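# Sort items into containers matching their sticker colors

## Task

Put every item into the container whose color is the same as the color of the sticker on that item.

## Robot and tools

ROBOTS AND CAMERAS. There are four identical i2rt Big YAM arms: arm1, arm2, arm3, arm4. Each has six revolute joints, a two-finger gripper and a wrist camera (arm1_cam_wrist to arm4_cam_wrist). Four fixed room cameras are cam_room_a1, cam_room_a2, cam_room_b1 and cam_room_b2. The hand reaches roughly 1.0 m from the joint1 axis.

FEET (scene frame, metres, quaternion w,x,y,z). Each foot points along its own +x. arm1: (-0.644, +1.377, +0.914), q (+0.682, +0.007, +0.004, +0.731). arm2: (-0.655, -0.555, +0.928), q (+0.747, +0.002, +0.000, -0.665). arm3: (+0.651, -1.332, +0.868), q (+0.663, -0.004, -0.006, -0.748). arm4: (+0.648, +0.477, +0.879), q (+0.687, +0.001, +0.003, +0.727).

FRAME. One shared scene frame for everything: origin on the floor, +z up, metres. "hand" is the point between the finger pads, about 1 cm short of the fingertips. The fingers point along the hand's +z; they open and close along its y. Printed hand positions get less accurate at long reach. hand_target is where the hand would be at the joint targets currently held.

JOINTS (absolute targets, radians; tolerance for done in brackets). joint1_rad -2.879..2.879 (0.045), turns the arm about its foot, positive counter-clockwise seen from above, 0 = along the foot's facing. joint2_rad 0..3.141 (0.14), shoulder; 0 = upper arm pointing back, increasing lifts then swings forward. joint3_rad 0..3.019 (0.09), elbow; 0 = folded, increasing opens. joint4_rad -1.692..1.57 (0.055), hand pitch, positive tips fingers up. joint5_rad -1.57..1.57 (0.03), hand yaw, positive to the arm's right. joint6_rad -2.094..2.094 (0.035), hand roll, positive clockwise viewed from behind. gripper_m 0..0.093 (0.003), absolute fingertip gap in metres.

move. Arguments arm1, arm2, arm3, arm4 and cameras. Each arm key takes its own object; an arm not named keeps its previous command. Inside an arm object: "joints", a dict of absolute targets keyed by the names above; and/or "target", a list of seven numbers [x, y, z, qw, qx, qy, qz], an absolute hand pose in the scene frame in metres, reached along a straight line from the current hand_target; plus optional "speed", top path speed in m/s, 0.002 to 0.5, default 0.25 (rotation capped at twice that in rad/s), only allowed with target. When target is used, joints may only contain gripper_m. All motions in a call start together; hand paths of all arms finish together, paced by the slowest. A hand path lasts 0.5 to 10 s and a whole action at most 15 s. Each control step clips the path to within 100 mm and 20 degrees of the measured hand, so ends are often a centimetre or more off; the hand can lag, wander or overshoot the speed, mostly when nearly straight. Paths ignore obstacles and other arms, and joint-space moves can sweep wide. cameras: list of camera names, "all", omitted/null for all, [] for none. A move with no arm keys just reports state.

wait: seconds (0 to 10) and cameras; nothing new is commanded and state is returned. zoom_image: camera and region [x0, y0, x1, y1] in pixels from the top-left, at most 504 by 504, only for a camera present in the newest images. read_manual: section "licences" returns licence text only. finished_scene: scene (integer 1 to 3) ends the current scene for good; the goal must already hold without help. Later calls in that reply go to the next scene.

RESULTS. Per arm: joint_positions, Joint velocities (rad/s, gripper m/s; "within noise" means idle), joint torques in joint order without gripper (include gravity, offsets and noise; joints 3 and 4 wrap sign past 28 N m), hand, hand_target, joint_status, hand_status and on_its_own (motion not commanded by this call; "held at" is a target, not a reading). The "move" line gives each moved arm "done" or its worst status. "as last shown" marks arms this call did not command. The "pictures" line lists image order; images may be slightly older than state. Status words: off_target (stopped short, may still push); time_out (joints keep near-current targets and keep pushing; send the reported position to relax); not_followed, "joint command not followed" or "pose unreachable" (a safety check blocked the arm, which may keep retrying); limit_stop_at_motor_heat (resend the target). MOTOR HOT warns at 85 C; OVER-TEMPERATURE FAULT means the arm went limp for 30 to 60 s or more and drops whatever it holds.

GRIPPER. Squeezing a rigid part, gripper_m may read up to 0.005 m below its width or up to 0.002 m above. Closed on nothing it shows 0.000 to 0.003. Full force comes about 0.005 m below first-contact reading, deeper for small, soft or round things; soft objects get crushed more with smaller targets. To release, command clearly more than the reading. Force is about 50 to 64 N per pad.

CAUTIONS. Do not knock anything out of the work area or onto the floor, drop items, or release an item while it is moving. Avoid hard contact or pressing between arms, including one gripper closing on another's fingers; the anti-collision check can be late and lets fingers, housings and wrist cameras touch. Arms do not stop on contact and will keep pushing, heating motors; stretched poses and held loads also heat them. A refused call (out-of-range value) or a stop cancels the remaining move, wait and finished_scene calls of that reply; an invalid call (unknown key) does not. The simulation keeps running while you think, holding the last command. Loose objects may occasionally get nudged.

Each tool is called after "Call:" by a JSON object that holds its "fn" and its "kwargs".

## Session

Call:
{"fn": "move", "kwargs": {"arm1": {"joints": {"joint1_rad": 1.75, "joint2_rad": 1.35, "joint3_rad": 1.75, "joint4_rad": -1.35, "joint5_rad": 0, "joint6_rad": 0}}, "arm2": {"joints": {"joint1_rad": -1.4, "joint2_rad": 1.35, "joint3_rad": 1.75, "joint4_rad": -1.35, "joint5_rad": 0, "joint6_rad": 0}}, "arm3": {"joints": {"joint1_rad": 1.691, "joint2_rad": 1.35, "joint3_rad": 1.75, "joint4_rad": -1.35, "joint5_rad": 0, "joint6_rad": 0}}, "arm4": {"joints": {"joint1_rad": -1.627, "joint2_rad": 1.35, "joint3_rad": 1.75, "joint4_rad": -1.35, "joint5_rad": 0, "joint6_rad": 0}}}}

Scene clock: 1.97 s.
Joint torques (N m): arm1=[-1.73 -7.88 13.65 1.63 0.09 -0.06] | arm2=[0.79 -12.28 12.57 1.32 -0.07 0.19] | arm3=[1.55 -11.16 10.74 0.87 0.11 -0.11] | arm4=[1.03 -12.16 11.25 1.07 0.08 -0.08]
Motor temperatures (°C): arm1=[20 23 29 23 21 21 21] | arm2=[23 24 28 22 22 20 23] | arm3=[24 23 24 23 24 23 23] | arm4=[22 22 25 22 24 21 24]
Heat: arm1: hottest joint3_rad 29 °C; arm2: hottest joint3_rad 28 °C; arm3: hottest joint1_rad 24 °C; arm4: hottest joint3_rad 25 °C.
move: arm1 done; arm2 done; arm3 done; arm4 done
Joint velocities: within noise
arm1.joint_positions: joint1_rad=+1.751 joint2_rad=+1.349 joint3_rad=+1.718 joint4_rad=-1.356 joint5_rad=-0.002 joint6_rad=+0.007 gripper_m=+0.09399
arm1.joint_status: all done
arm1.hand: x=-1.1179 y=+1.2540 z=+1.3689 quat_wxyz=(+0.035, +0.948, +0.116, -0.293) (m; scene frame)
arm1.hand_target: x=-1.1212 y=+1.2537 z=+1.3848 quat_wxyz=(+0.036, +0.943, +0.118, -0.310) (m; scene frame)
arm1.hand_status: not commanded
arm2.joint_positions: joint1_rad=-1.401 joint2_rad=+1.347 joint3_rad=+1.731 joint4_rad=-1.335 joint5_rad=+0.001 joint6_rad=-0.013 gripper_m=+0.09397
arm2.joint_status: all done
arm2.hand: x=-1.1366 y=-0.6978 z=+1.3843 quat_wxyz=(-0.040, -0.942, -0.142, +0.301) (m; scene frame)
arm2.hand_target: x=-1.1356 y=-0.6982 z=+1.3905 quat_wxyz=(-0.042, -0.943, -0.137, +0.301) (m; scene frame)
arm2.hand_status: not commanded
arm3.joint_positions: joint1_rad=+1.686 joint2_rad=+1.341 joint3_rad=+1.730 joint4_rad=-1.344 joint5_rad=-0.003 joint6_rad=+0.006 gripper_m=+0.09398
arm3.joint_status: all done
arm3.hand: x=+1.1478 y=-1.3283 z=+1.3266 quat_wxyz=(-0.304, -0.003, -0.953, +0.005) (m; scene frame)
arm3.hand_target: x=+1.1505 y=-1.3259 z=+1.3317 quat_wxyz=(-0.306, +0.002, -0.952, +0.007) (m; scene frame)
arm3.hand_status: not commanded
arm4.joint_positions: joint1_rad=-1.631 joint2_rad=+1.349 joint3_rad=+1.714 joint4_rad=-1.352 joint5_rad=+0.000 joint6_rad=+0.014 gripper_m=+0.09398
arm4.joint_status: all done
arm4.hand: x=+1.1472 y=+0.4768 z=+1.3225 quat_wxyz=(-0.285, -0.008, -0.958, +0.000) (m; scene frame)
arm4.hand_target: x=+1.1501 y=+0.4786 z=+1.3403 quat_wxyz=(-0.303, +0.001, -0.953, +0.001) (m; scene frame)
arm4.hand_status: not commanded
pictures: arm1_cam_wrist, arm2_cam_wrist, arm3_cam_wrist, arm4_cam_wrist, cam_room_a1, cam_room_a2, cam_room_b1, cam_room_b2
Images, in order (width x height): arm1_cam_wrist 672x504, arm2_cam_wrist 672x504, arm3_cam_wrist 672x504, arm4_cam_wrist 672x504, cam_room_a1 672x504, cam_room_a2 672x504, cam_room_b1 672x504, cam_room_b2 672x504.

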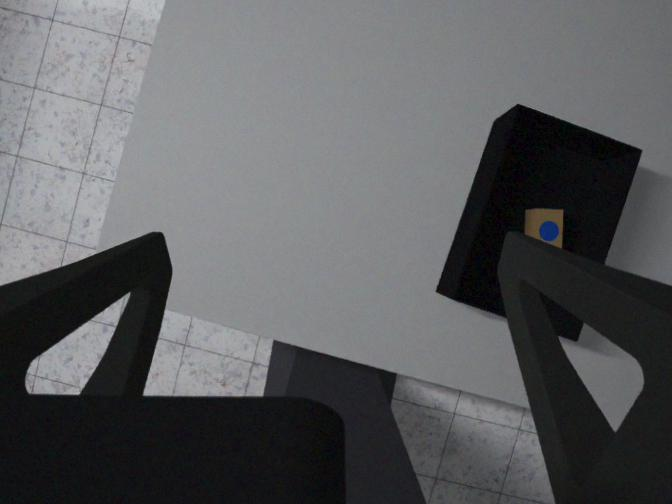

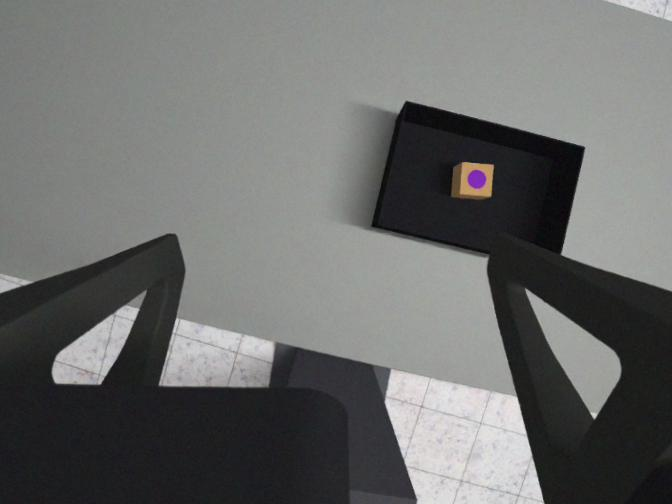

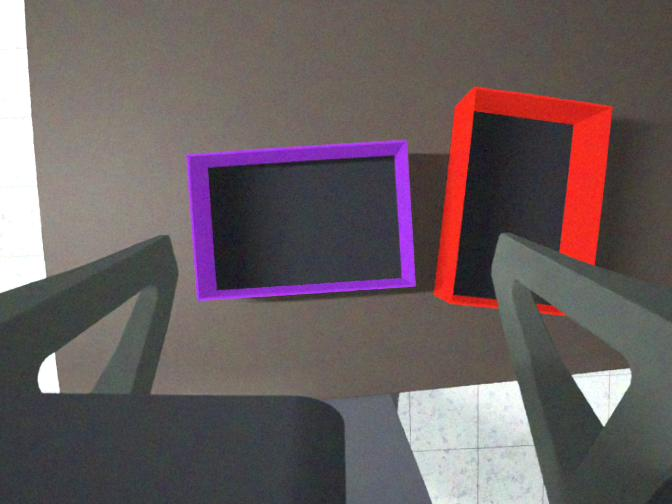

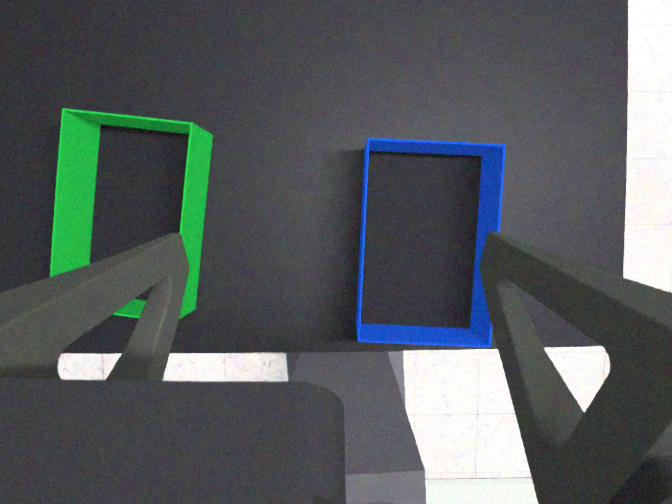

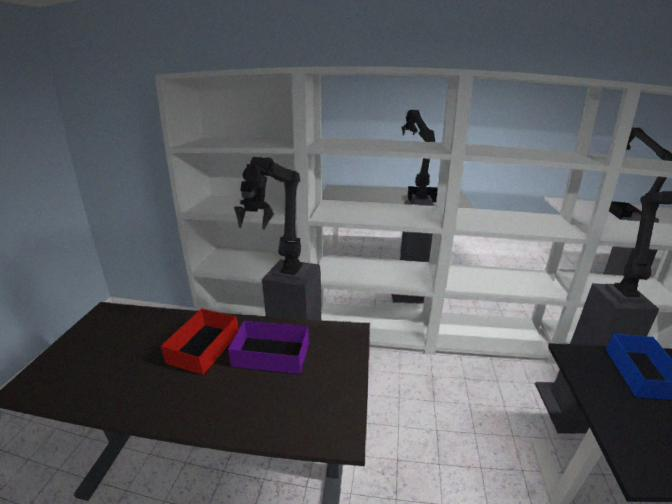

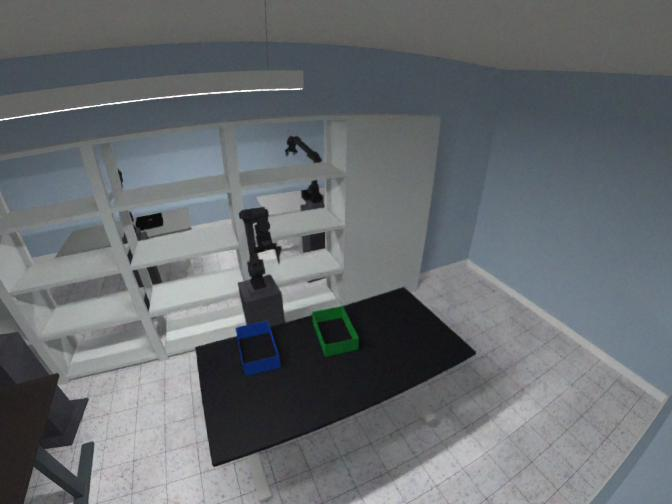

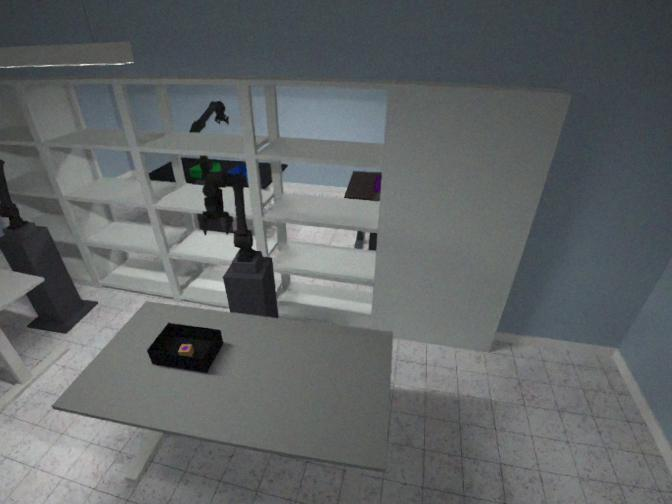

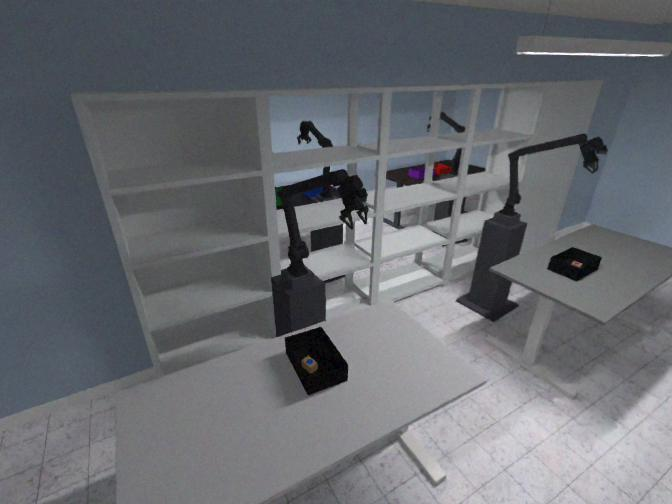

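Call:
{"fn": "move", "kwargs": {"arm1": {"target": [-1.25, 1.59, 0.87, -0.006, 0.991, 0.122, 0.052], "speed": 0.5}, "arm2": {"target": [-1.35, -0.503, 0.87, -0.008, 0.987, 0.149, 0.052], "speed": 0.5}, "arm3": {"joints": {"joint1_rad": -1.965, "joint2_rad": 0.164, "joint3_rad": 0.459, "joint4_rad": -0.38}}, "arm4": {"joints": {"joint1_rad": 0.891, "joint2_rad": 0.164, "joint3_rad": 0.459, "joint4_rad": -0.38}}, "cameras": ["arm1_cam_wrist", "arm2_cam_wrist"]}}

Scene clock: 23.63 s.
Joint torques (N m): arm1=[-1.55 -21.36 13.11 -0.18 0.01 -0.06] | arm2=[0.91 -26.23 13.63 -0.1 0.1 -0.09] | arm3=[0.62 1.9 9.94 2.69 -0.05 -0.11] | arm4=[0.97 1.73 10.22 2.26 0.13 -0.06]
Motor temperatures (°C): arm1=[20 24 32 23 21 21 21] | arm2=[23 25 32 22 22 20 23] | arm3=[24 24 27 23 24 23 23] | arm4=[22 22 30 22 24 21 24]
Heat: arm1: hottest joint3_rad 32 °C; arm2: hottest joint3_rad 32 °C; arm3: hottest joint3_rad 27 °C; arm4: hottest joint3_rad 30 °C.
move: arm1 off_target; arm2 off_target; arm3 done; arm4 done
Joint velocities: within noise
arm1.joint_positions: joint1_rad=+1.176 joint2_rad=+2.325 joint3_rad=+1.781 joint4_rad=-1.188 joint5_rad=+0.058 joint6_rad=-0.555 gripper_m=+0.09399
arm1.joint_status: not commanded
arm1.hand: x=-1.2269 y=+1.5855 z=+0.8438 quat_wxyz=(+0.006, +0.990, +0.116, +0.077) (m; scene frame)
arm1.hand_target: x=-1.2487 y=+1.5894 z=+0.8704 quat_wxyz=(-0.006, +0.991, +0.122, +0.052) (m; scene frame)
arm1.hand_status: off_target (0.035 m and 3.3 deg from the pose sent, 0.616 m and 40.3 deg at the start)
arm2.joint_positions: joint1_rad=-1.757 joint2_rad=+2.457 joint3_rad=+2.076 joint4_rad=-1.315 joint5_rad=+0.032 joint6_rad=-0.349 gripper_m=+0.09397
arm2.joint_status: not commanded
arm2.hand: x=-1.3347 y=-0.5022 z=+0.8585 quat_wxyz=(+0.004, -0.988, -0.140, -0.066) (m; scene frame)
arm2.hand_target: x=-1.3493 y=-0.5031 z=+0.8704 quat_wxyz=(+0.008, -0.987, -0.149, -0.051) (m; scene frame)
arm2.hand_status: off_target (0.019 m and 1.9 deg from the pose sent, 0.590 m and 41.4 deg at the start)
arm3.joint_positions: joint1_rad=-1.955 joint2_rad=+0.172 joint3_rad=+0.457 joint4_rad=-0.399 joint5_rad=+0.001 joint6_rad=+0.005 gripper_m=+0.09402
arm3.joint_status: all done
arm3.hand: x=+0.4134 y=-1.1951 z=+1.2071 quat_wxyz=(+0.160, -0.723, +0.193, +0.643) (m; scene frame)
arm3.hand_target: x=+0.4159 y=-1.1935 z=+1.2148 quat_wxyz=(+0.168, -0.714, +0.192, +0.652) (m; scene frame)
arm3.hand_status: not commanded
arm4.joint_positions: joint1_rad=+0.890 joint2_rad=+0.176 joint3_rad=+0.448 joint4_rad=-0.400 joint5_rad=-0.002 joint6_rad=+0.012 gripper_m=+0.09401
arm4.joint_status: all done
arm4.hand: x=+0.4283 y=+0.6382 z=+1.2144 quat_wxyz=(-0.197, +0.712, -0.236, -0.631) (m; scene frame)
arm4.hand_target: x=+0.4306 y=+0.6364 z=+1.2290 quat_wxyz=(-0.206, +0.700, -0.227, -0.645) (m; scene frame)
arm4.hand_status: not commanded
pictures: arm1_cam_wrist, arm2_cam_wrist
Images, in order (width x height): arm1_cam_wrist 672x504, arm2_cam_wrist 672x504.

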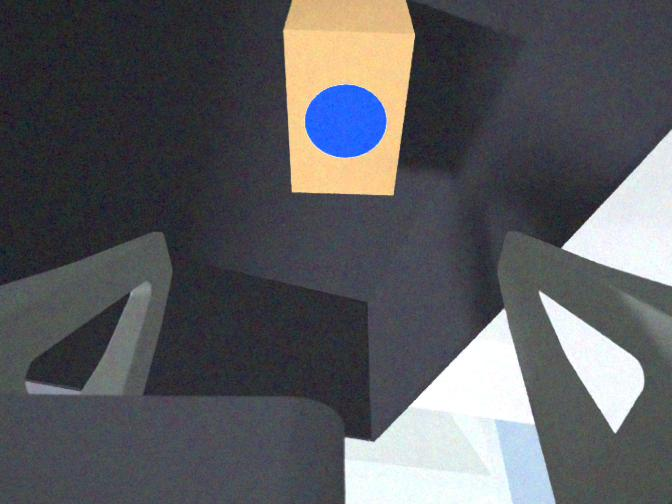

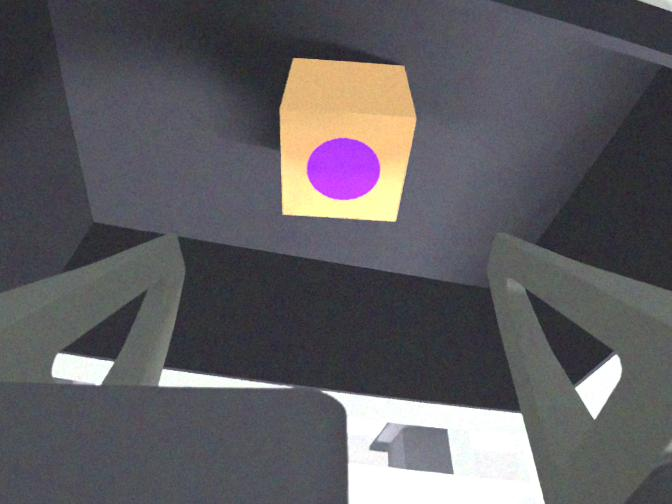

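Call:
{"fn": "move", "kwargs": {"arm1": {"target": [-1.28, 1.585, 0.772, -0.006, 0.991, 0.122, 0.052], "speed": 0.25}, "arm2": {"target": [-1.362, -0.504, 0.757, -0.008, 0.987, 0.149, 0.052], "speed": 0.25}, "cameras": ["arm1_cam_wrist", "arm2_cam_wrist"]}}

Call:
{"fn": "move", "kwargs": {"arm1": {"joints": {"gripper_m": 0.03}}, "arm2": {"joints": {"gripper_m": 0.03}}, "cameras": ["arm1_cam_wrist", "arm2_cam_wrist"]}}

Call:
{"fn": "move", "kwargs": {"arm1": {"target": [-1.23, 1.575, 1.08, -0.006, 0.991, 0.122, 0.052], "speed": 0.5}, "arm2": {"target": [-1.31, -0.504, 1.08, -0.008, 0.987, 0.149, 0.052], "speed": 0.5}, "cameras": ["arm1_cam_wrist", "arm2_cam_wrist"]}}

Scene clock: 40.60 s.
Joint torques (N m): arm1=[-0.91 -22.42 12.38 0.27 -0.06 0.12] | arm2=[1.26 -26.93 12.98 0.46 0.08 -0.06] | arm3=[0.44 1.9 9.94 2.66 -0.05 -0.11] | arm4=[1.03 1.49 10.21 2.29 0.12 -0.07]
Motor temperatures (°C): arm1=[20 25 34 23 21 21 21] | arm2=[23 27 34 22 22 20 23] | arm3=[24 24 27 23 24 23 23] | arm4=[22 22 31 22 24 21 24]
Heat: arm1: hottest joint3_rad 34 °C; arm2: hottest joint3_rad 34 °C; arm3: hottest joint3_rad 27 °C; arm4: hottest joint3_rad 31 °C.
move: arm1 off_target; arm2 off_target
Joint velocities: within noise
arm1.joint_positions: joint1_rad=+1.194 joint2_rad=+2.530 joint3_rad=+1.905 joint4_rad=-1.119 joint5_rad=+0.057 joint6_rad=-0.552 gripper_m=+0.09399
arm1.joint_status: not commanded
arm1.hand: x=-1.2516 y=+1.5808 z=+0.7508 quat_wxyz=(+0.008, +0.989, +0.124, +0.083) (m; scene frame)
arm1.hand_target: x=-1.2787 y=+1.5845 z=+0.7731 quat_wxyz=(-0.006, +0.991, +0.122, +0.052) (m; scene frame)
arm1.hand_status: off_target (0.036 m and 3.9 deg from the pose sent, 0.089 m and 3.3 deg at the start)
arm2.joint_positions: joint1_rad=-1.757 joint2_rad=+2.655 joint3_rad=+2.157 joint4_rad=-1.210 joint5_rad=+0.032 joint6_rad=-0.349 gripper_m=+0.09397
arm2.joint_status: not commanded
arm2.hand: x=-1.3429 y=-0.5013 z=+0.7487 quat_wxyz=(+0.003, -0.988, -0.140, -0.071) (m; scene frame)
arm2.hand_target: x=-1.3611 y=-0.5041 z=+0.7574 quat_wxyz=(+0.008, -0.987, -0.149, -0.052) (m; scene frame)
arm2.hand_status: off_target (0.021 m and 2.5 deg from the pose sent, 0.105 m and 2.0 deg at the start)
arm3, arm4: as last shown
pictures: arm1_cam_wrist, arm2_cam_wrist
Images, in order (width x height): arm1_cam_wrist 672x504, arm2_cam_wrist 672x504.

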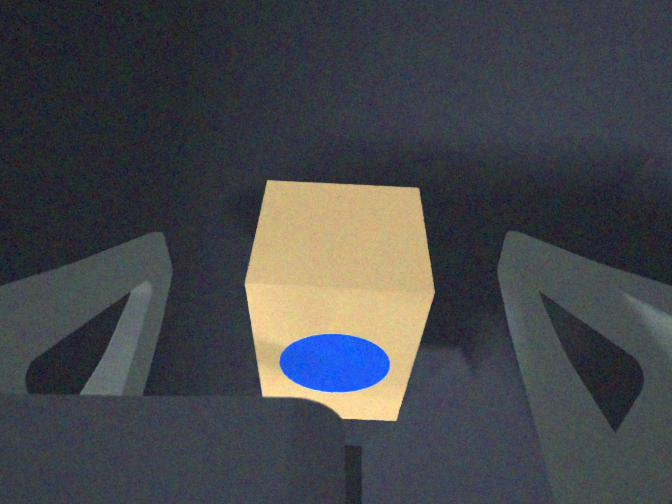

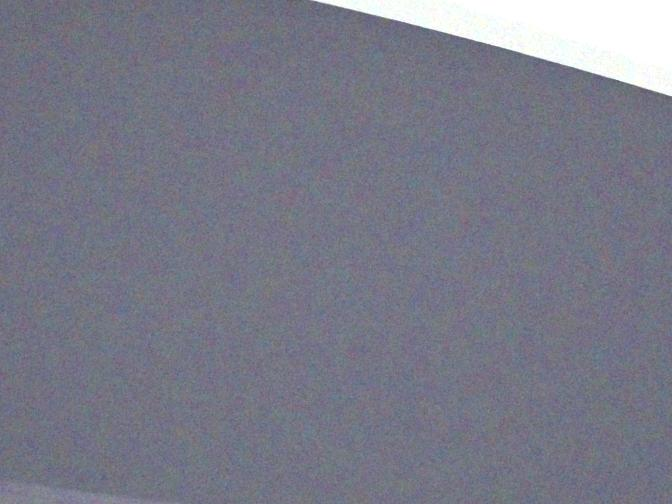

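Scene clock: 41.23 s.
Joint torques (N m): arm1=[-1.03 -22.01 12.51 0.49 -0.02 0.14] | arm2=[1.14 -26.93 12.88 0.43 0.07 -0.05] | arm3=[0.5 1.9 9.94 2.63 -0.04 -0.11] | arm4=[0.79 1.38 10.22 2.28 0.17 -0.1]
Motor temperatures (°C): arm1=[20 25 34 23 21 21 21] | arm2=[23 27 34 22 22 20 23] | arm3=[24 24 27 23 24 23 23] | arm4=[22 22 31 22 24 21 24]
Heat: arm1: hottest joint3_rad 34 °C; arm2: hottest joint3_rad 34 °C; arm3: hottest joint3_rad 27 °C; arm4: hottest joint3_rad 31 °C.
move: arm1 off_target; arm2 off_target
Joint velocities: within noise
arm1.joint_positions: joint1_rad=+1.194 joint2_rad=+2.530 joint3_rad=+1.905 joint4_rad=-1.119 joint5_rad=+0.057 joint6_rad=-0.551 gripper_m=+0.04374
arm1.joint_status: gripper_m off_target (ended at +0.04376, target +0.03000)
arm1.hand: x=-1.2516 y=+1.5808 z=+0.7508 quat_wxyz=(+0.008, +0.989, +0.123, +0.083) (m; scene frame)
arm1.hand_target: x=-1.2787 y=+1.5845 z=+0.7730 quat_wxyz=(-0.006, +0.991, +0.122, +0.052) (m; scene frame)
arm1.hand_status: not commanded
arm2.joint_positions: joint1_rad=-1.757 joint2_rad=+2.655 joint3_rad=+2.158 joint4_rad=-1.210 joint5_rad=+0.032 joint6_rad=-0.349 gripper_m=+0.05260
arm2.joint_status: gripper_m off_target (ended at +0.05263, target +0.03000)
arm2.hand: x=-1.3433 y=-0.5012 z=+0.7490 quat_wxyz=(+0.003, -0.988, -0.140, -0.071) (m; scene frame)
arm2.hand_target: x=-1.3611 y=-0.5042 z=+0.7575 quat_wxyz=(+0.008, -0.987, -0.149, -0.052) (m; scene frame)
arm2.hand_status: not commanded
arm3, arm4: as last shown
pictures: arm1_cam_wrist, arm2_cam_wrist
Images, in order (width x height): arm1_cam_wrist 672x504, arm2_cam_wrist 672x504.

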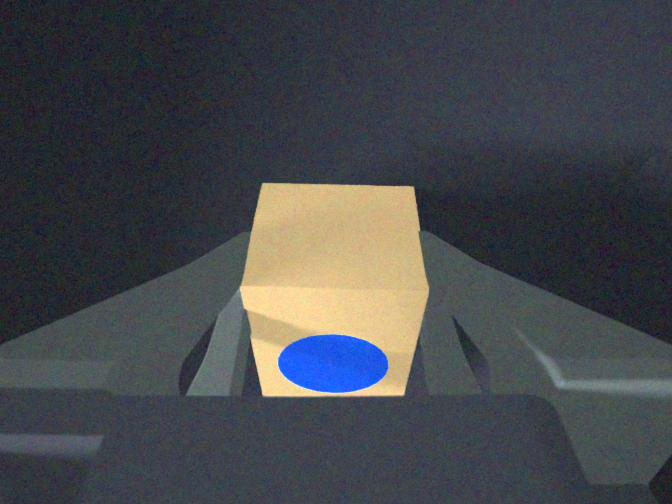

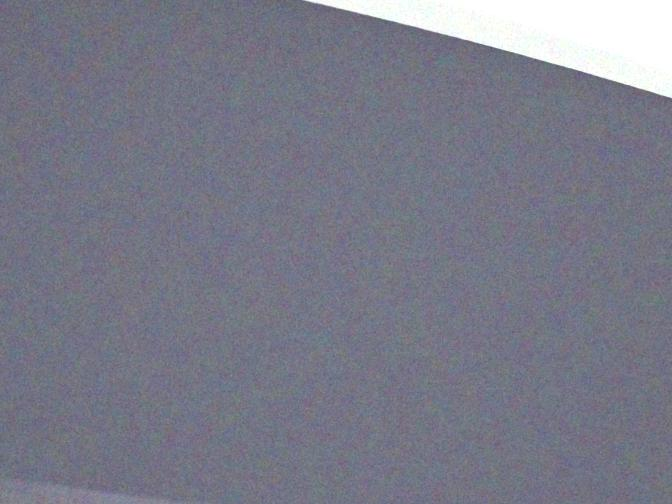

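Scene clock: 42.80 s.
Joint torques (N m): arm1=[-1.96 -17.55 13.33 -0.27 0.01 0.04] | arm2=[0.79 -22.3 12.81 -0.03 0.1 -0.08] | arm3=[0.62 1.96 9.92 2.65 -0.05 -0.11] | arm4=[1.14 1.61 10.25 2.22 0.16 -0.06]
Motor temperatures (°C): arm1=[20 25 34 23 21 21 21] | arm2=[23 27 34 22 22 20 23] | arm3=[24 24 27 23 24 23 23] | arm4=[22 22 31 22 24 21 24]
Heat: arm1: hottest joint3_rad 34 °C; arm2: hottest joint3_rad 34 °C; arm3: hottest joint3_rad 27 °C; arm4: hottest joint3_rad 31 °C.
move: arm1 done; arm2 done
Joint velocities: within noise
arm1.joint_positions: joint1_rad=+1.194 joint2_rad=+2.070 joint3_rad=+1.973 joint4_rad=-1.592 joint5_rad=+0.056 joint6_rad=-0.551 gripper_m=+0.04372
arm1.joint_status: not commanded
arm1.hand: x=-1.2234 y=+1.5726 z=+1.0734 quat_wxyz=(-0.003, +0.991, +0.123, +0.058) (m; scene frame)
arm1.hand_target: x=-1.2297 y=+1.5749 z=+1.0800 quat_wxyz=(-0.006, +0.991, +0.122, +0.052) (m; scene frame)
arm1.hand_status: done (0.010 m and 0.7 deg from the pose sent, 0.330 m and 3.9 deg at the start; pose on its path clipped on 7 of 47 steps)
arm2.joint_positions: joint1_rad=-1.757 joint2_rad=+2.166 joint3_rad=+2.161 joint4_rad=-1.651 joint5_rad=+0.032 joint6_rad=-0.353 gripper_m=+0.05260
arm2.joint_status: not commanded
arm2.hand: x=-1.3049 y=-0.5050 z=+1.0866 quat_wxyz=(+0.008, -0.989, -0.142, -0.046) (m; scene frame)
arm2.hand_target: x=-1.3097 y=-0.5041 z=+1.0800 quat_wxyz=(+0.008, -0.987, -0.149, -0.051) (m; scene frame)
arm2.hand_status: done (0.008 m and 1.1 deg from the pose sent, 0.333 m and 2.5 deg at the start; pose on its path clipped on 4 of 47 steps)
arm3, arm4: as last shown
pictures: arm1_cam_wrist, arm2_cam_wrist
Images, in order (width x height): arm1_cam_wrist 672x504, arm2_cam_wrist 672x504.

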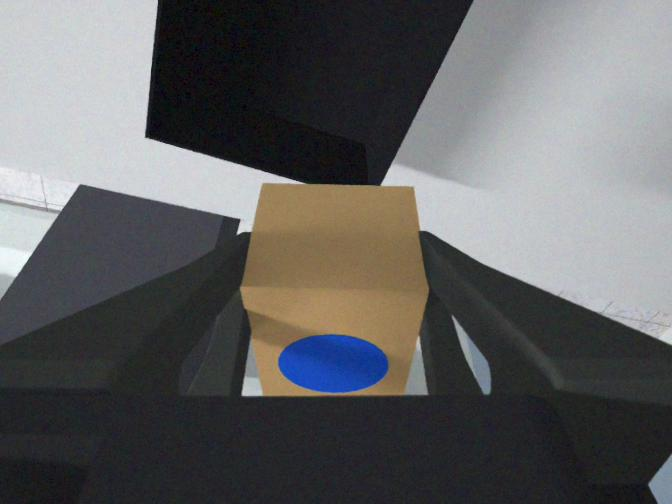

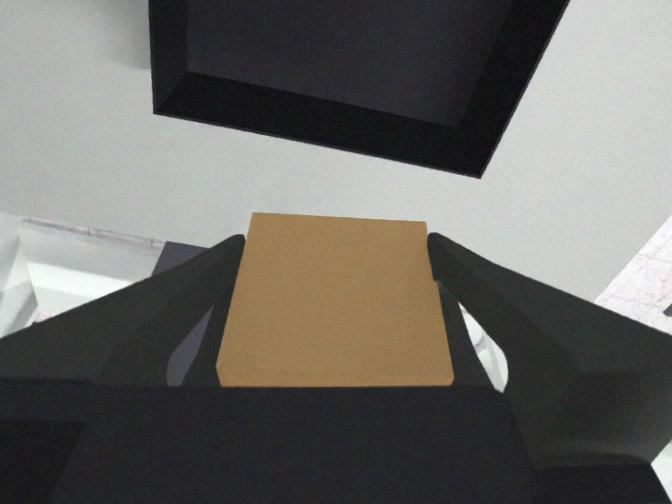

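Call:
{"fn": "move", "kwargs": {"arm1": {"joints": {"joint1_rad": -2.258, "joint2_rad": 0.164, "joint3_rad": 0.459, "joint4_rad": -0.38, "joint5_rad": 0, "joint6_rad": 0}}, "arm2": {"joints": {"joint1_rad": 0.918, "joint2_rad": 0.164, "joint3_rad": 0.459, "joint4_rad": -0.38, "joint5_rad": 0, "joint6_rad": 0}}, "cameras": []}}

Call:
{"fn": "move", "kwargs": {"arm1": {"target": [0, 0.925, 1.12, 0.631, 0.228, 0.714, -0.201], "speed": 0.5}, "arm2": {"target": [0.011, -0.952, 1.11, 0.632, 0.2, 0.728, -0.174], "speed": 0.5}, "cameras": []}}

Call:
{"fn": "move", "kwargs": {"arm1": {"target": [0, 0.925, 1.065, 0.631, 0.228, 0.714, -0.201], "speed": 0.12}, "arm2": {"target": [0.011, -0.952, 1.045, 0.632, 0.2, 0.728, -0.174], "speed": 0.12}, "cameras": ["arm3_cam_wrist", "arm4_cam_wrist"]}}

Scene clock: 53.60 s.
Joint torques (N m): arm1=[-2.26 4.54 13.24 2.76 -0.08 0.08] | arm2=[1.03 1.32 11.67 3.62 0.15 0.22] | arm3=[0.5 2.02 9.94 2.63 -0.06 -0.11] | arm4=[0.79 1.32 10.18 2.25 0.14 -0.06]
Motor temperatures (°C): arm1=[20 25 36 23 21 21 22] | arm2=[23 27 35 22 22 20 23] | arm3=[24 24 27 23 24 23 23] | arm4=[22 22 32 22 24 21 24]
Heat: arm1: hottest joint3_rad 36 °C; arm2: hottest joint3_rad 35 °C; arm3: hottest joint3_rad 27 °C; arm4: hottest joint3_rad 32 °C.
move: arm1 done; arm2 done
Joint velocities: within noise
arm1.joint_positions: joint1_rad=-2.253 joint2_rad=+0.165 joint3_rad=+0.443 joint4_rad=-0.403 joint5_rad=+0.002 joint6_rad=-0.006 gripper_m=+0.04364
arm1.joint_status: all done
arm1.hand: x=-0.4175 y=+1.2200 z=+1.2439 quat_wxyz=(-0.624, -0.224, -0.721, +0.203) (m; scene frame)
arm1.hand_target: x=-0.4187 y=+1.2195 z=+1.2596 quat_wxyz=(-0.639, -0.223, -0.707, +0.207) (m; scene frame)
arm1.hand_status: not commanded
arm2.joint_positions: joint1_rad=+0.914 joint2_rad=+0.169 joint3_rad=+0.460 joint4_rad=-0.404 joint5_rad=-0.004 joint6_rad=-0.015 gripper_m=+0.05278
arm2.joint_status: all done
arm2.hand: x=-0.4237 y=-0.6952 z=+1.2709 quat_wxyz=(-0.641, -0.193, -0.721, +0.180) (m; scene frame)
arm2.hand_target: x=-0.4239 y=-0.6946 z=+1.2775 quat_wxyz=(-0.653, -0.196, -0.710, +0.178) (m; scene frame)
arm2.hand_status: not commanded
arm3, arm4: as last shown
pictures: none
No camera images: "cameras" was empty.

Scene clock: 55.43 s.
Joint torques (N m): arm1=[-1.9 -17.2 15.02 1.5 0.08 0.13] | arm2=[1.14 -20.78 14.34 2.21 0.14 0.17] | arm3=[0.38 2.14 9.94 2.58 -0.05 -0.11] | arm4=[1.14 2.2 10.18 2.21 0.15 -0.08]
Motor temperatures (°C): arm1=[20 25 36 23 21 21 22] | arm2=[23 27 35 22 22 20 23] | arm3=[24 23 27 23 24 23 23] | arm4=[22 22 32 22 24 21 24]
Heat: arm1: hottest joint3_rad 36 °C; arm2: hottest joint3_rad 35 °C; arm3: hottest joint3_rad 27 °C; arm4: hottest joint3_rad 32 °C.
move: arm1 off_target; arm2 off_target
Joint velocities: within noise
arm1.joint_positions: joint1_rad=-2.253 joint2_rad=+1.948 joint3_rad=+1.279 joint4_rad=+0.496 joint5_rad=+0.002 joint6_rad=-0.001 gripper_m=+0.04364
arm1.joint_status: not commanded
arm1.hand: x=-0.0147 y=+0.9351 z=+1.0807 quat_wxyz=(-0.607, -0.231, -0.735, +0.196) (m; scene frame)
arm1.hand_target: x=-0.0026 y=+0.9267 z=+1.1206 quat_wxyz=(-0.631, -0.228, -0.714, +0.201) (m; scene frame)
arm1.hand_status: off_target (0.043 m and 3.7 deg from the pose sent, 0.526 m and 1.2 deg at the start; pose on its path clipped on 8 of 55 steps)
arm2.joint_positions: joint1_rad=+0.914 joint2_rad=+1.962 joint3_rad=+1.239 joint4_rad=+0.538 joint5_rad=-0.002 joint6_rad=-0.015 gripper_m=+0.05278
arm2.joint_status: not commanded
arm2.hand: x=-0.0060 y=-0.9450 z=+1.0845 quat_wxyz=(-0.615, -0.200, -0.743, +0.173) (m; scene frame)
arm2.hand_target: x=+0.0090 y=-0.9509 z=+1.1104 quat_wxyz=(-0.632, -0.200, -0.728, +0.174) (m; scene frame)
arm2.hand_status: off_target (0.031 m and 2.6 deg from the pose sent, 0.530 m and 1.7 deg at the start; pose on its path clipped on 6 of 55 steps)
arm3, arm4: as last shown
pictures: none
No camera images: "cameras" was empty.

Scene clock: 56.50 s.
Joint torques (N m): arm1=[-1.08 -15.56 12.64 2.47 0.06 0.09] | arm2=[1.08 -18.2 12.11 3.25 0.13 0.17] | arm3=[0.5 2.02 9.94 2.62 -0.04 -0.1] | arm4=[0.85 1.49 10.1 2.21 0.16 -0.07]
Motor temperatures (°C): arm1=[20 25 36 23 21 21 22] | arm2=[23 27 35 22 22 20 23] | arm3=[24 23 27 23 24 23 23] | arm4=[22 22 32 22 24 21 24]
Heat: arm1: hottest joint3_rad 36 °C; arm2: hottest joint3_rad 35 °C; arm3: hottest joint3_rad 27 °C; arm4: hottest joint3_rad 32 °C.
move: arm1 off_target; arm2 off_target
Joint velocities: within noise
arm1.joint_positions: joint1_rad=-2.253 joint2_rad=+2.013 joint3_rad=+1.279 joint4_rad=+0.588 joint5_rad=+0.003 joint6_rad=+0.002 gripper_m=+0.04364
arm1.joint_status: not commanded
arm1.hand: x=-0.0103 y=+0.9317 z=+1.0553 quat_wxyz=(-0.617, -0.229, -0.726, +0.199) (m; scene frame)
arm1.hand_target: x=-0.0008 y=+0.9255 z=+1.0652 quat_wxyz=(-0.631, -0.228, -0.714, +0.201) (m; scene frame)
arm1.hand_status: off_target (0.016 m and 2.1 deg from the pose sent, 0.024 m and 3.8 deg at the start)
arm2.joint_positions: joint1_rad=+0.914 joint2_rad=+2.043 joint3_rad=+1.240 joint4_rad=+0.650 joint5_rad=-0.001 joint6_rad=-0.015 gripper_m=+0.05279
arm2.joint_status: not commanded
arm2.hand: x=-0.0008 y=-0.9477 z=+1.0524 quat_wxyz=(-0.627, -0.197, -0.733, +0.176) (m; scene frame)
arm2.hand_target: x=+0.0102 y=-0.9514 z=+1.0449 quat_wxyz=(-0.632, -0.200, -0.728, +0.174) (m; scene frame)
arm2.hand_status: off_target (0.015 m and 0.9 deg from the pose sent, 0.043 m and 2.6 deg at the start)
arm3, arm4: as last shown
pictures: arm3_cam_wrist, arm4_cam_wrist
Images, in order (width x height): arm3_cam_wrist 672x504, arm4_cam_wrist 672x504.

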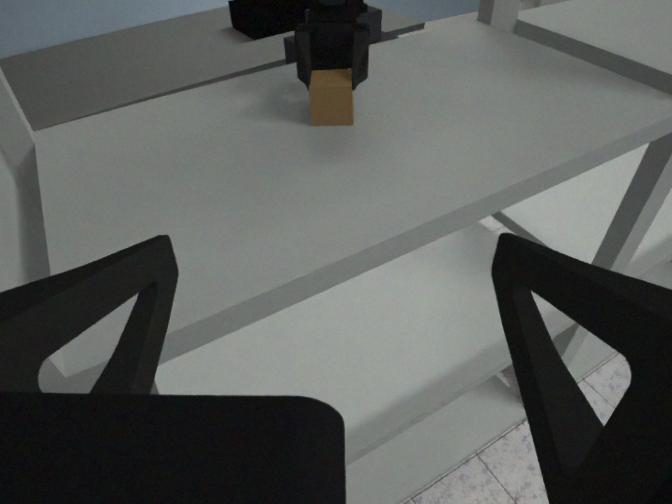

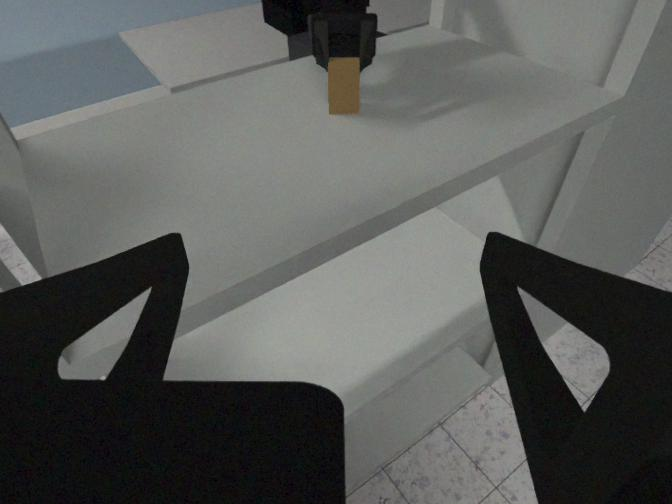

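Call:
{"fn": "move", "kwargs": {"arm1": {"target": [0, 0.925, 1.056, 0.631, 0.228, 0.714, -0.201], "speed": 0.1}, "arm2": {"target": [0.011, -0.952, 1.037, 0.632, 0.2, 0.728, -0.174], "speed": 0.1}, "cameras": ["arm3_cam_wrist", "arm4_cam_wrist"]}}

Call:
{"fn": "zoom_image", "kwargs": {"camera": "arm4_cam_wrist", "region": [290, 20, 400, 140]}}

Call:
{"fn": "zoom_image", "kwargs": {"camera": "arm3_cam_wrist", "region": [270, 20, 400, 150]}}

Scene clock: 62.30 s.
Joint torques (N m): arm1=[-1.03 -14.68 12.63 2.29 0.1 0.1] | arm2=[1.08 -17.67 11.88 3.1 0.12 0.18] | arm3=[0.5 1.79 9.89 2.63 -0.05 -0.11] | arm4=[0.79 1.38 10.15 2.25 0.12 -0.11]
Motor temperatures (°C): arm1=[20 26 35 23 21 21 22] | arm2=[23 27 35 22 22 20 24] | arm3=[24 23 27 23 24 23 23] | arm4=[22 22 32 22 24 21 24]
Heat: arm1: hottest joint3_rad 35 °C; arm2: hottest joint3_rad 35 °C; arm3: hottest joint3_rad 27 °C; arm4: hottest joint3_rad 32 °C.
move: arm1 off_target; arm2 off_target
Joint velocities: within noise
arm1.joint_positions: joint1_rad=-2.253 joint2_rad=+2.019 joint3_rad=+1.279 joint4_rad=+0.608 joint5_rad=+0.003 joint6_rad=+0.002 gripper_m=+0.04364
arm1.joint_status: not commanded
arm1.hand: x=-0.0096 y=+0.9312 z=+1.0550 quat_wxyz=(-0.622, -0.228, -0.722, +0.200) (m; scene frame)
arm1.hand_target: x=-0.0006 y=+0.9254 z=+1.0560 quat_wxyz=(-0.631, -0.228, -0.714, +0.201) (m; scene frame)
arm1.hand_status: off_target (0.011 m and 1.4 deg from the pose sent, 0.012 m and 2.1 deg at the start)
arm2.joint_positions: joint1_rad=+0.914 joint2_rad=+2.050 joint3_rad=+1.240 joint4_rad=+0.671 joint5_rad=-0.001 joint6_rad=-0.015 gripper_m=+0.05279
arm2.joint_status: not commanded
arm2.hand: x=-0.0002 y=-0.9481 z=+1.0520 quat_wxyz=(-0.632, -0.196, -0.729, +0.178) (m; scene frame)
arm2.hand_target: x=+0.0099 y=-0.9513 z=+1.0370 quat_wxyz=(-0.632, -0.200, -0.728, +0.174) (m; scene frame)
arm2.hand_status: off_target (0.019 m and 0.6 deg from the pose sent, 0.020 m and 0.9 deg at the start)
arm3, arm4: as last shown
pictures: arm3_cam_wrist, arm4_cam_wrist
Images, in order (width x height): arm3_cam_wrist 672x504, arm4_cam_wrist 672x504.

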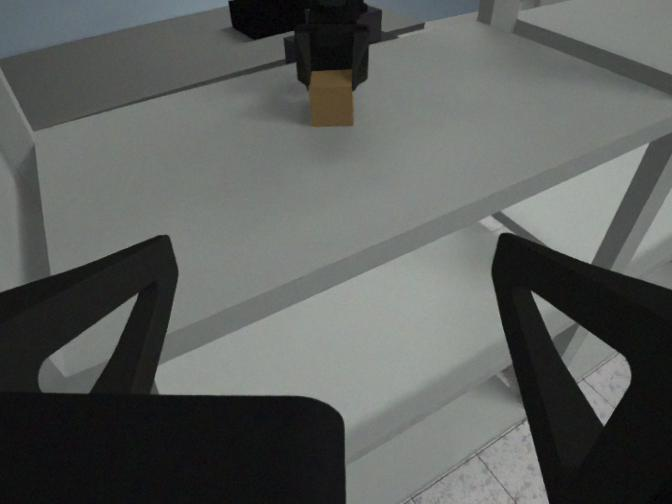

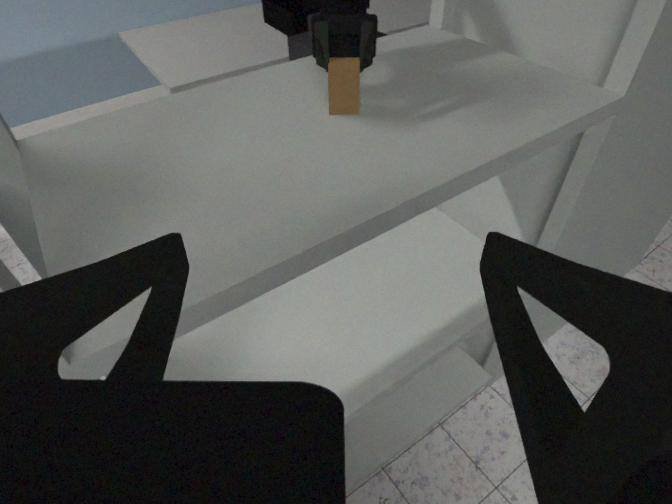

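Scaled by 4.200.

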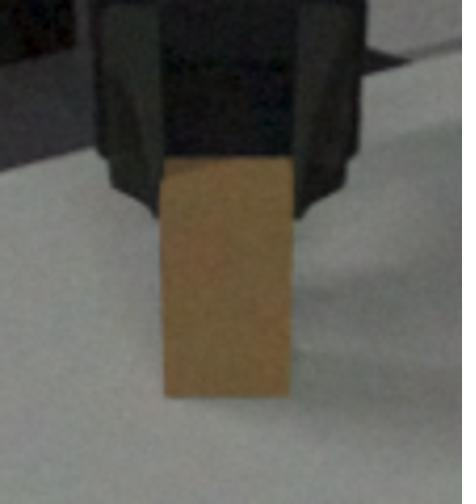

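Scaled by 3.877.

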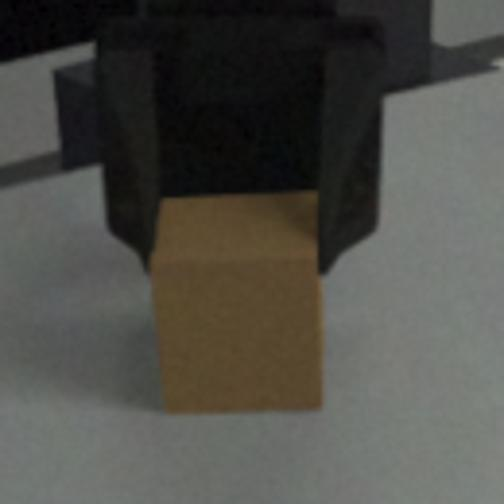

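Call:
{"fn": "move", "kwargs": {"arm1": {"joints": {"gripper_m": 0.075}}, "arm2": {"joints": {"gripper_m": 0.082}}, "cameras": []}}

Call:
{"fn": "move", "kwargs": {"arm1": {"target": [-0.24, 1.096, 1.15, 0.631, 0.228, 0.714, -0.201], "speed": 0.5}, "arm2": {"target": [-0.3, -0.767, 1.17, 0.632, 0.2, 0.728, -0.174], "speed": 0.5}, "cameras": []}}

Call:
{"fn": "move", "kwargs": {"arm3": {"target": [-0.02, -0.961, 1.07, 0.167, -0.749, 0.206, 0.607], "speed": 0.4}, "arm4": {"target": [-0.008, 0.958, 1.056, 0.185, -0.747, 0.233, 0.594], "speed": 0.4}, "cameras": ["arm3_cam_wrist", "arm4_cam_wrist"]}}

Scene clock: 76.77 s.
Joint torques (N m): arm1=[-1.67 -15.85 12.31 2.4 0.1 0.12] | arm2=[1.08 -19.6 11.71 3.08 0.12 0.18] | arm3=[0.5 1.9 9.92 2.66 -0.04 -0.11] | arm4=[0.62 1.38 10.09 2.15 0.15 -0.05]
Motor temperatures (°C): arm1=[20 25 35 23 21 21 22] | arm2=[23 27 35 22 22 20 24] | arm3=[24 23 28 23 24 23 23] | arm4=[22 22 33 22 24 21 24]
Heat: arm1: hottest joint3_rad 35 °C; arm2: hottest joint3_rad 35 °C; arm3: hottest joint3_rad 28 °C; arm4: hottest joint3_rad 33 °C.
move: arm1 done; arm2 done
Joint velocities: within noise
arm1.joint_positions: joint1_rad=-2.253 joint2_rad=+2.033 joint3_rad=+1.279 joint4_rad=+0.608 joint5_rad=+0.003 joint6_rad=+0.002 gripper_m=+0.07496
arm1.joint_status: all done
arm1.hand: x=-0.0096 y=+0.9311 z=+1.0447 quat_wxyz=(-0.617, -0.229, -0.726, +0.198) (m; scene frame)
arm1.hand_target: x=-0.0006 y=+0.9254 z=+1.0560 quat_wxyz=(-0.631, -0.228, -0.714, +0.201) (m; scene frame)
arm1.hand_status: not commanded
arm2.joint_positions: joint1_rad=+0.914 joint2_rad=+2.068 joint3_rad=+1.240 joint4_rad=+0.671 joint5_rad=-0.001 joint6_rad=-0.015 gripper_m=+0.08193
arm2.joint_status: all done
arm2.hand: x=-0.0004 y=-0.9479 z=+1.0387 quat_wxyz=(-0.625, -0.198, -0.734, +0.176) (m; scene frame)
arm2.hand_target: x=+0.0099 y=-0.9512 z=+1.0370 quat_wxyz=(-0.632, -0.200, -0.728, +0.174) (m; scene frame)
arm2.hand_status: not commanded
arm3.joint_positions: joint1_rad=-1.955 joint2_rad=+0.172 joint3_rad=+0.457 joint4_rad=-0.399 joint5_rad=+0.001 joint6_rad=+0.005 gripper_m=+0.09402
arm3.joint_status: not commanded
arm3.hand: x=+0.4134 y=-1.1951 z=+1.2071 quat_wxyz=(+0.160, -0.723, +0.193, +0.643) (m; scene frame)
arm3.hand_target: x=+0.4159 y=-1.1935 z=+1.2148 quat_wxyz=(+0.168, -0.714, +0.192, +0.652) (m; scene frame)
arm3.hand_status: not commanded
arm4.joint_positions: joint1_rad=+0.890 joint2_rad=+0.176 joint3_rad=+0.448 joint4_rad=-0.400 joint5_rad=-0.002 joint6_rad=+0.012 gripper_m=+0.09401
arm4.joint_status: not commanded
arm4.hand: x=+0.4283 y=+0.6382 z=+1.2144 quat_wxyz=(-0.197, +0.712, -0.236, -0.631) (m; scene frame)
arm4.hand_target: x=+0.4306 y=+0.6364 z=+1.2290 quat_wxyz=(-0.206, +0.700, -0.227, -0.645) (m; scene frame)
arm4.hand_status: not commanded
pictures: none
No camera images: "cameras" was empty.

Scene clock: 78.37 s.
Joint torques (N m): arm1=[-1.61 -3.49 10.18 1.51 0.14 0.11] | arm2=[1.32 -3.72 10.18 1.99 0.15 0.18] | arm3=[0.5 2.08 9.95 2.66 -0.04 -0.1] | arm4=[0.85 1.73 10.24 2.25 0.14 -0.05]
Motor temperatures (°C): arm1=[20 25 35 23 21 21 22] | arm2=[23 27 35 22 22 20 24] | arm3=[24 23 28 23 24 23 23] | arm4=[22 22 33 22 24 21 24]
Heat: arm1: hottest joint3_rad 35 °C; arm2: hottest joint3_rad 35 °C; arm3: hottest joint3_rad 28 °C; arm4: hottest joint3_rad 33 °C.
move: arm1 done; arm2 off_target
Joint velocities: within noise
arm1.joint_positions: joint1_rad=-2.253 joint2_rad=+1.182 joint3_rad=+0.518 joint4_rad=+0.573 joint5_rad=+0.007 joint6_rad=+0.002 gripper_m=+0.07496
arm1.joint_status: not commanded
arm1.hand: x=-0.2426 y=+1.0951 z=+1.1555 quat_wxyz=(-0.636, -0.225, -0.709, +0.206) (m; scene frame)
arm1.hand_target: x=-0.2402 y=+1.0961 z=+1.1500 quat_wxyz=(-0.631, -0.228, -0.714, +0.201) (m; scene frame)
arm1.hand_status: done (0.006 m and 1.1 deg from the pose sent, 0.302 m and 2.1 deg at the start)
arm2.joint_positions: joint1_rad=+0.914 joint2_rad=+0.887 joint3_rad=+0.380 joint4_rad=+0.404 joint5_rad=+0.001 joint6_rad=-0.015 gripper_m=+0.08193
arm2.joint_status: not commanded
arm2.hand: x=-0.3008 y=-0.7693 z=+1.1840 quat_wxyz=(-0.644, -0.194, -0.717, +0.182) (m; scene frame)
arm2.hand_target: x=-0.3003 y=-0.7669 z=+1.1702 quat_wxyz=(-0.632, -0.200, -0.728, +0.174) (m; scene frame)
arm2.hand_status: off_target (0.014 m and 2.2 deg from the pose sent, 0.374 m and 1.1 deg at the start)
arm3, arm4: as last shown
pictures: none
No camera images: "cameras" was empty.

Scene clock: 80.53 s.
Joint torques (N m): arm1=[-1.61 -4.48 10.18 1.54 0.11 0.1] | arm2=[1.38 -3.84 10.18 2 0.15 0.18] | arm3=[2.32 -20.42 12.12 1.62 0.11 -0.11] | arm4=[0.73 -21.66 11.29 1.13 -0.08 -0.11]
Motor temperatures (°C): arm1=[20 25 35 23 21 21 22] | arm2=[23 27 35 22 22 20 24] | arm3=[24 23 28 23 24 23 23] | arm4=[22 22 33 22 24 21 24]
Heat: arm1: hottest joint3_rad 35 °C; arm2: hottest joint3_rad 35 °C; arm3: hottest joint3_rad 28 °C; arm4: hottest joint3_rad 33 °C.
move: arm3 off_target; arm4 off_target
Joint velocities: within noise
arm1, arm2: as last shown
arm3.joint_positions: joint1_rad=-1.954 joint2_rad=+1.886 joint3_rad=+1.253 joint4_rad=+0.391 joint5_rad=+0.046 joint6_rad=+0.005 gripper_m=+0.09402
arm3.joint_status: not commanded
arm3.hand: x=-0.0022 y=-0.9592 z=+1.0462 quat_wxyz=(+0.165, -0.760, +0.216, +0.591) (m; scene frame)
arm3.hand_target: x=-0.0185 y=-0.9619 z=+1.0702 quat_wxyz=(+0.167, -0.749, +0.206, +0.607) (m; scene frame)
arm3.hand_status: off_target (0.030 m and 2.5 deg from the pose sent, 0.511 m and 5.4 deg at the start)
arm4.joint_positions: joint1_rad=+0.884 joint2_rad=+2.021 joint3_rad=+1.413 joint4_rad=+0.355 joint5_rad=-0.027 joint6_rad=+0.002 gripper_m=+0.09401
arm4.joint_status: not commanded
arm4.hand: x=+0.0003 y=+0.9456 z=+1.0424 quat_wxyz=(-0.177, +0.753, -0.239, -0.587) (m; scene frame)
arm4.hand_target: x=-0.0068 y=+0.9574 z=+1.0560 quat_wxyz=(-0.185, +0.747, -0.233, -0.594) (m; scene frame)
arm4.hand_status: off_target (0.020 m and 1.6 deg from the pose sent, 0.564 m and 6.0 deg at the start)
pictures: arm3_cam_wrist, arm4_cam_wrist
Images, in order (width x height): arm3_cam_wrist 672x504, arm4_cam_wrist 672x504.

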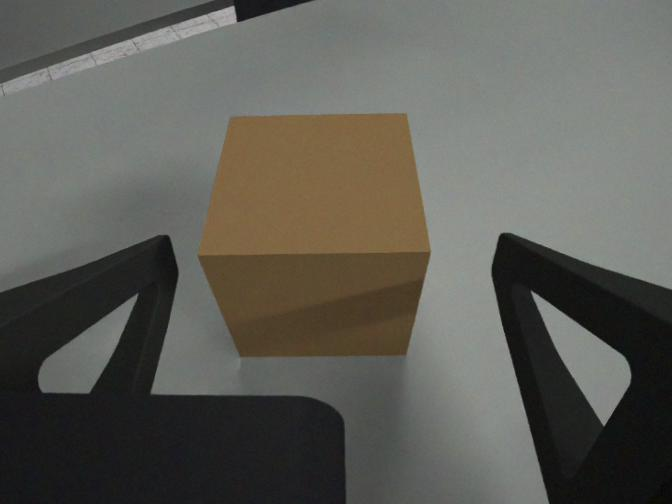

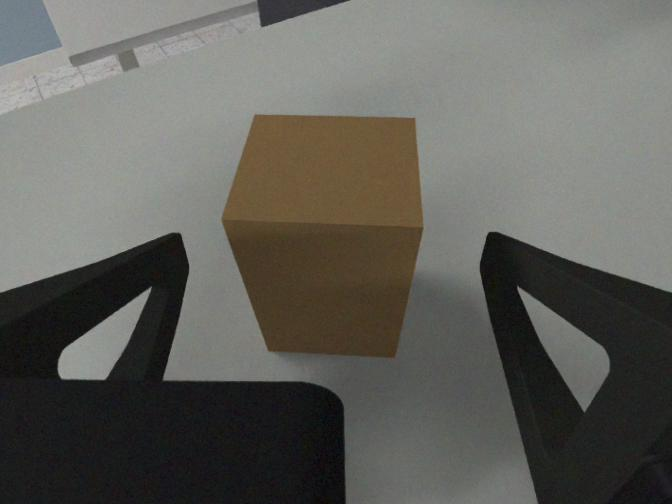

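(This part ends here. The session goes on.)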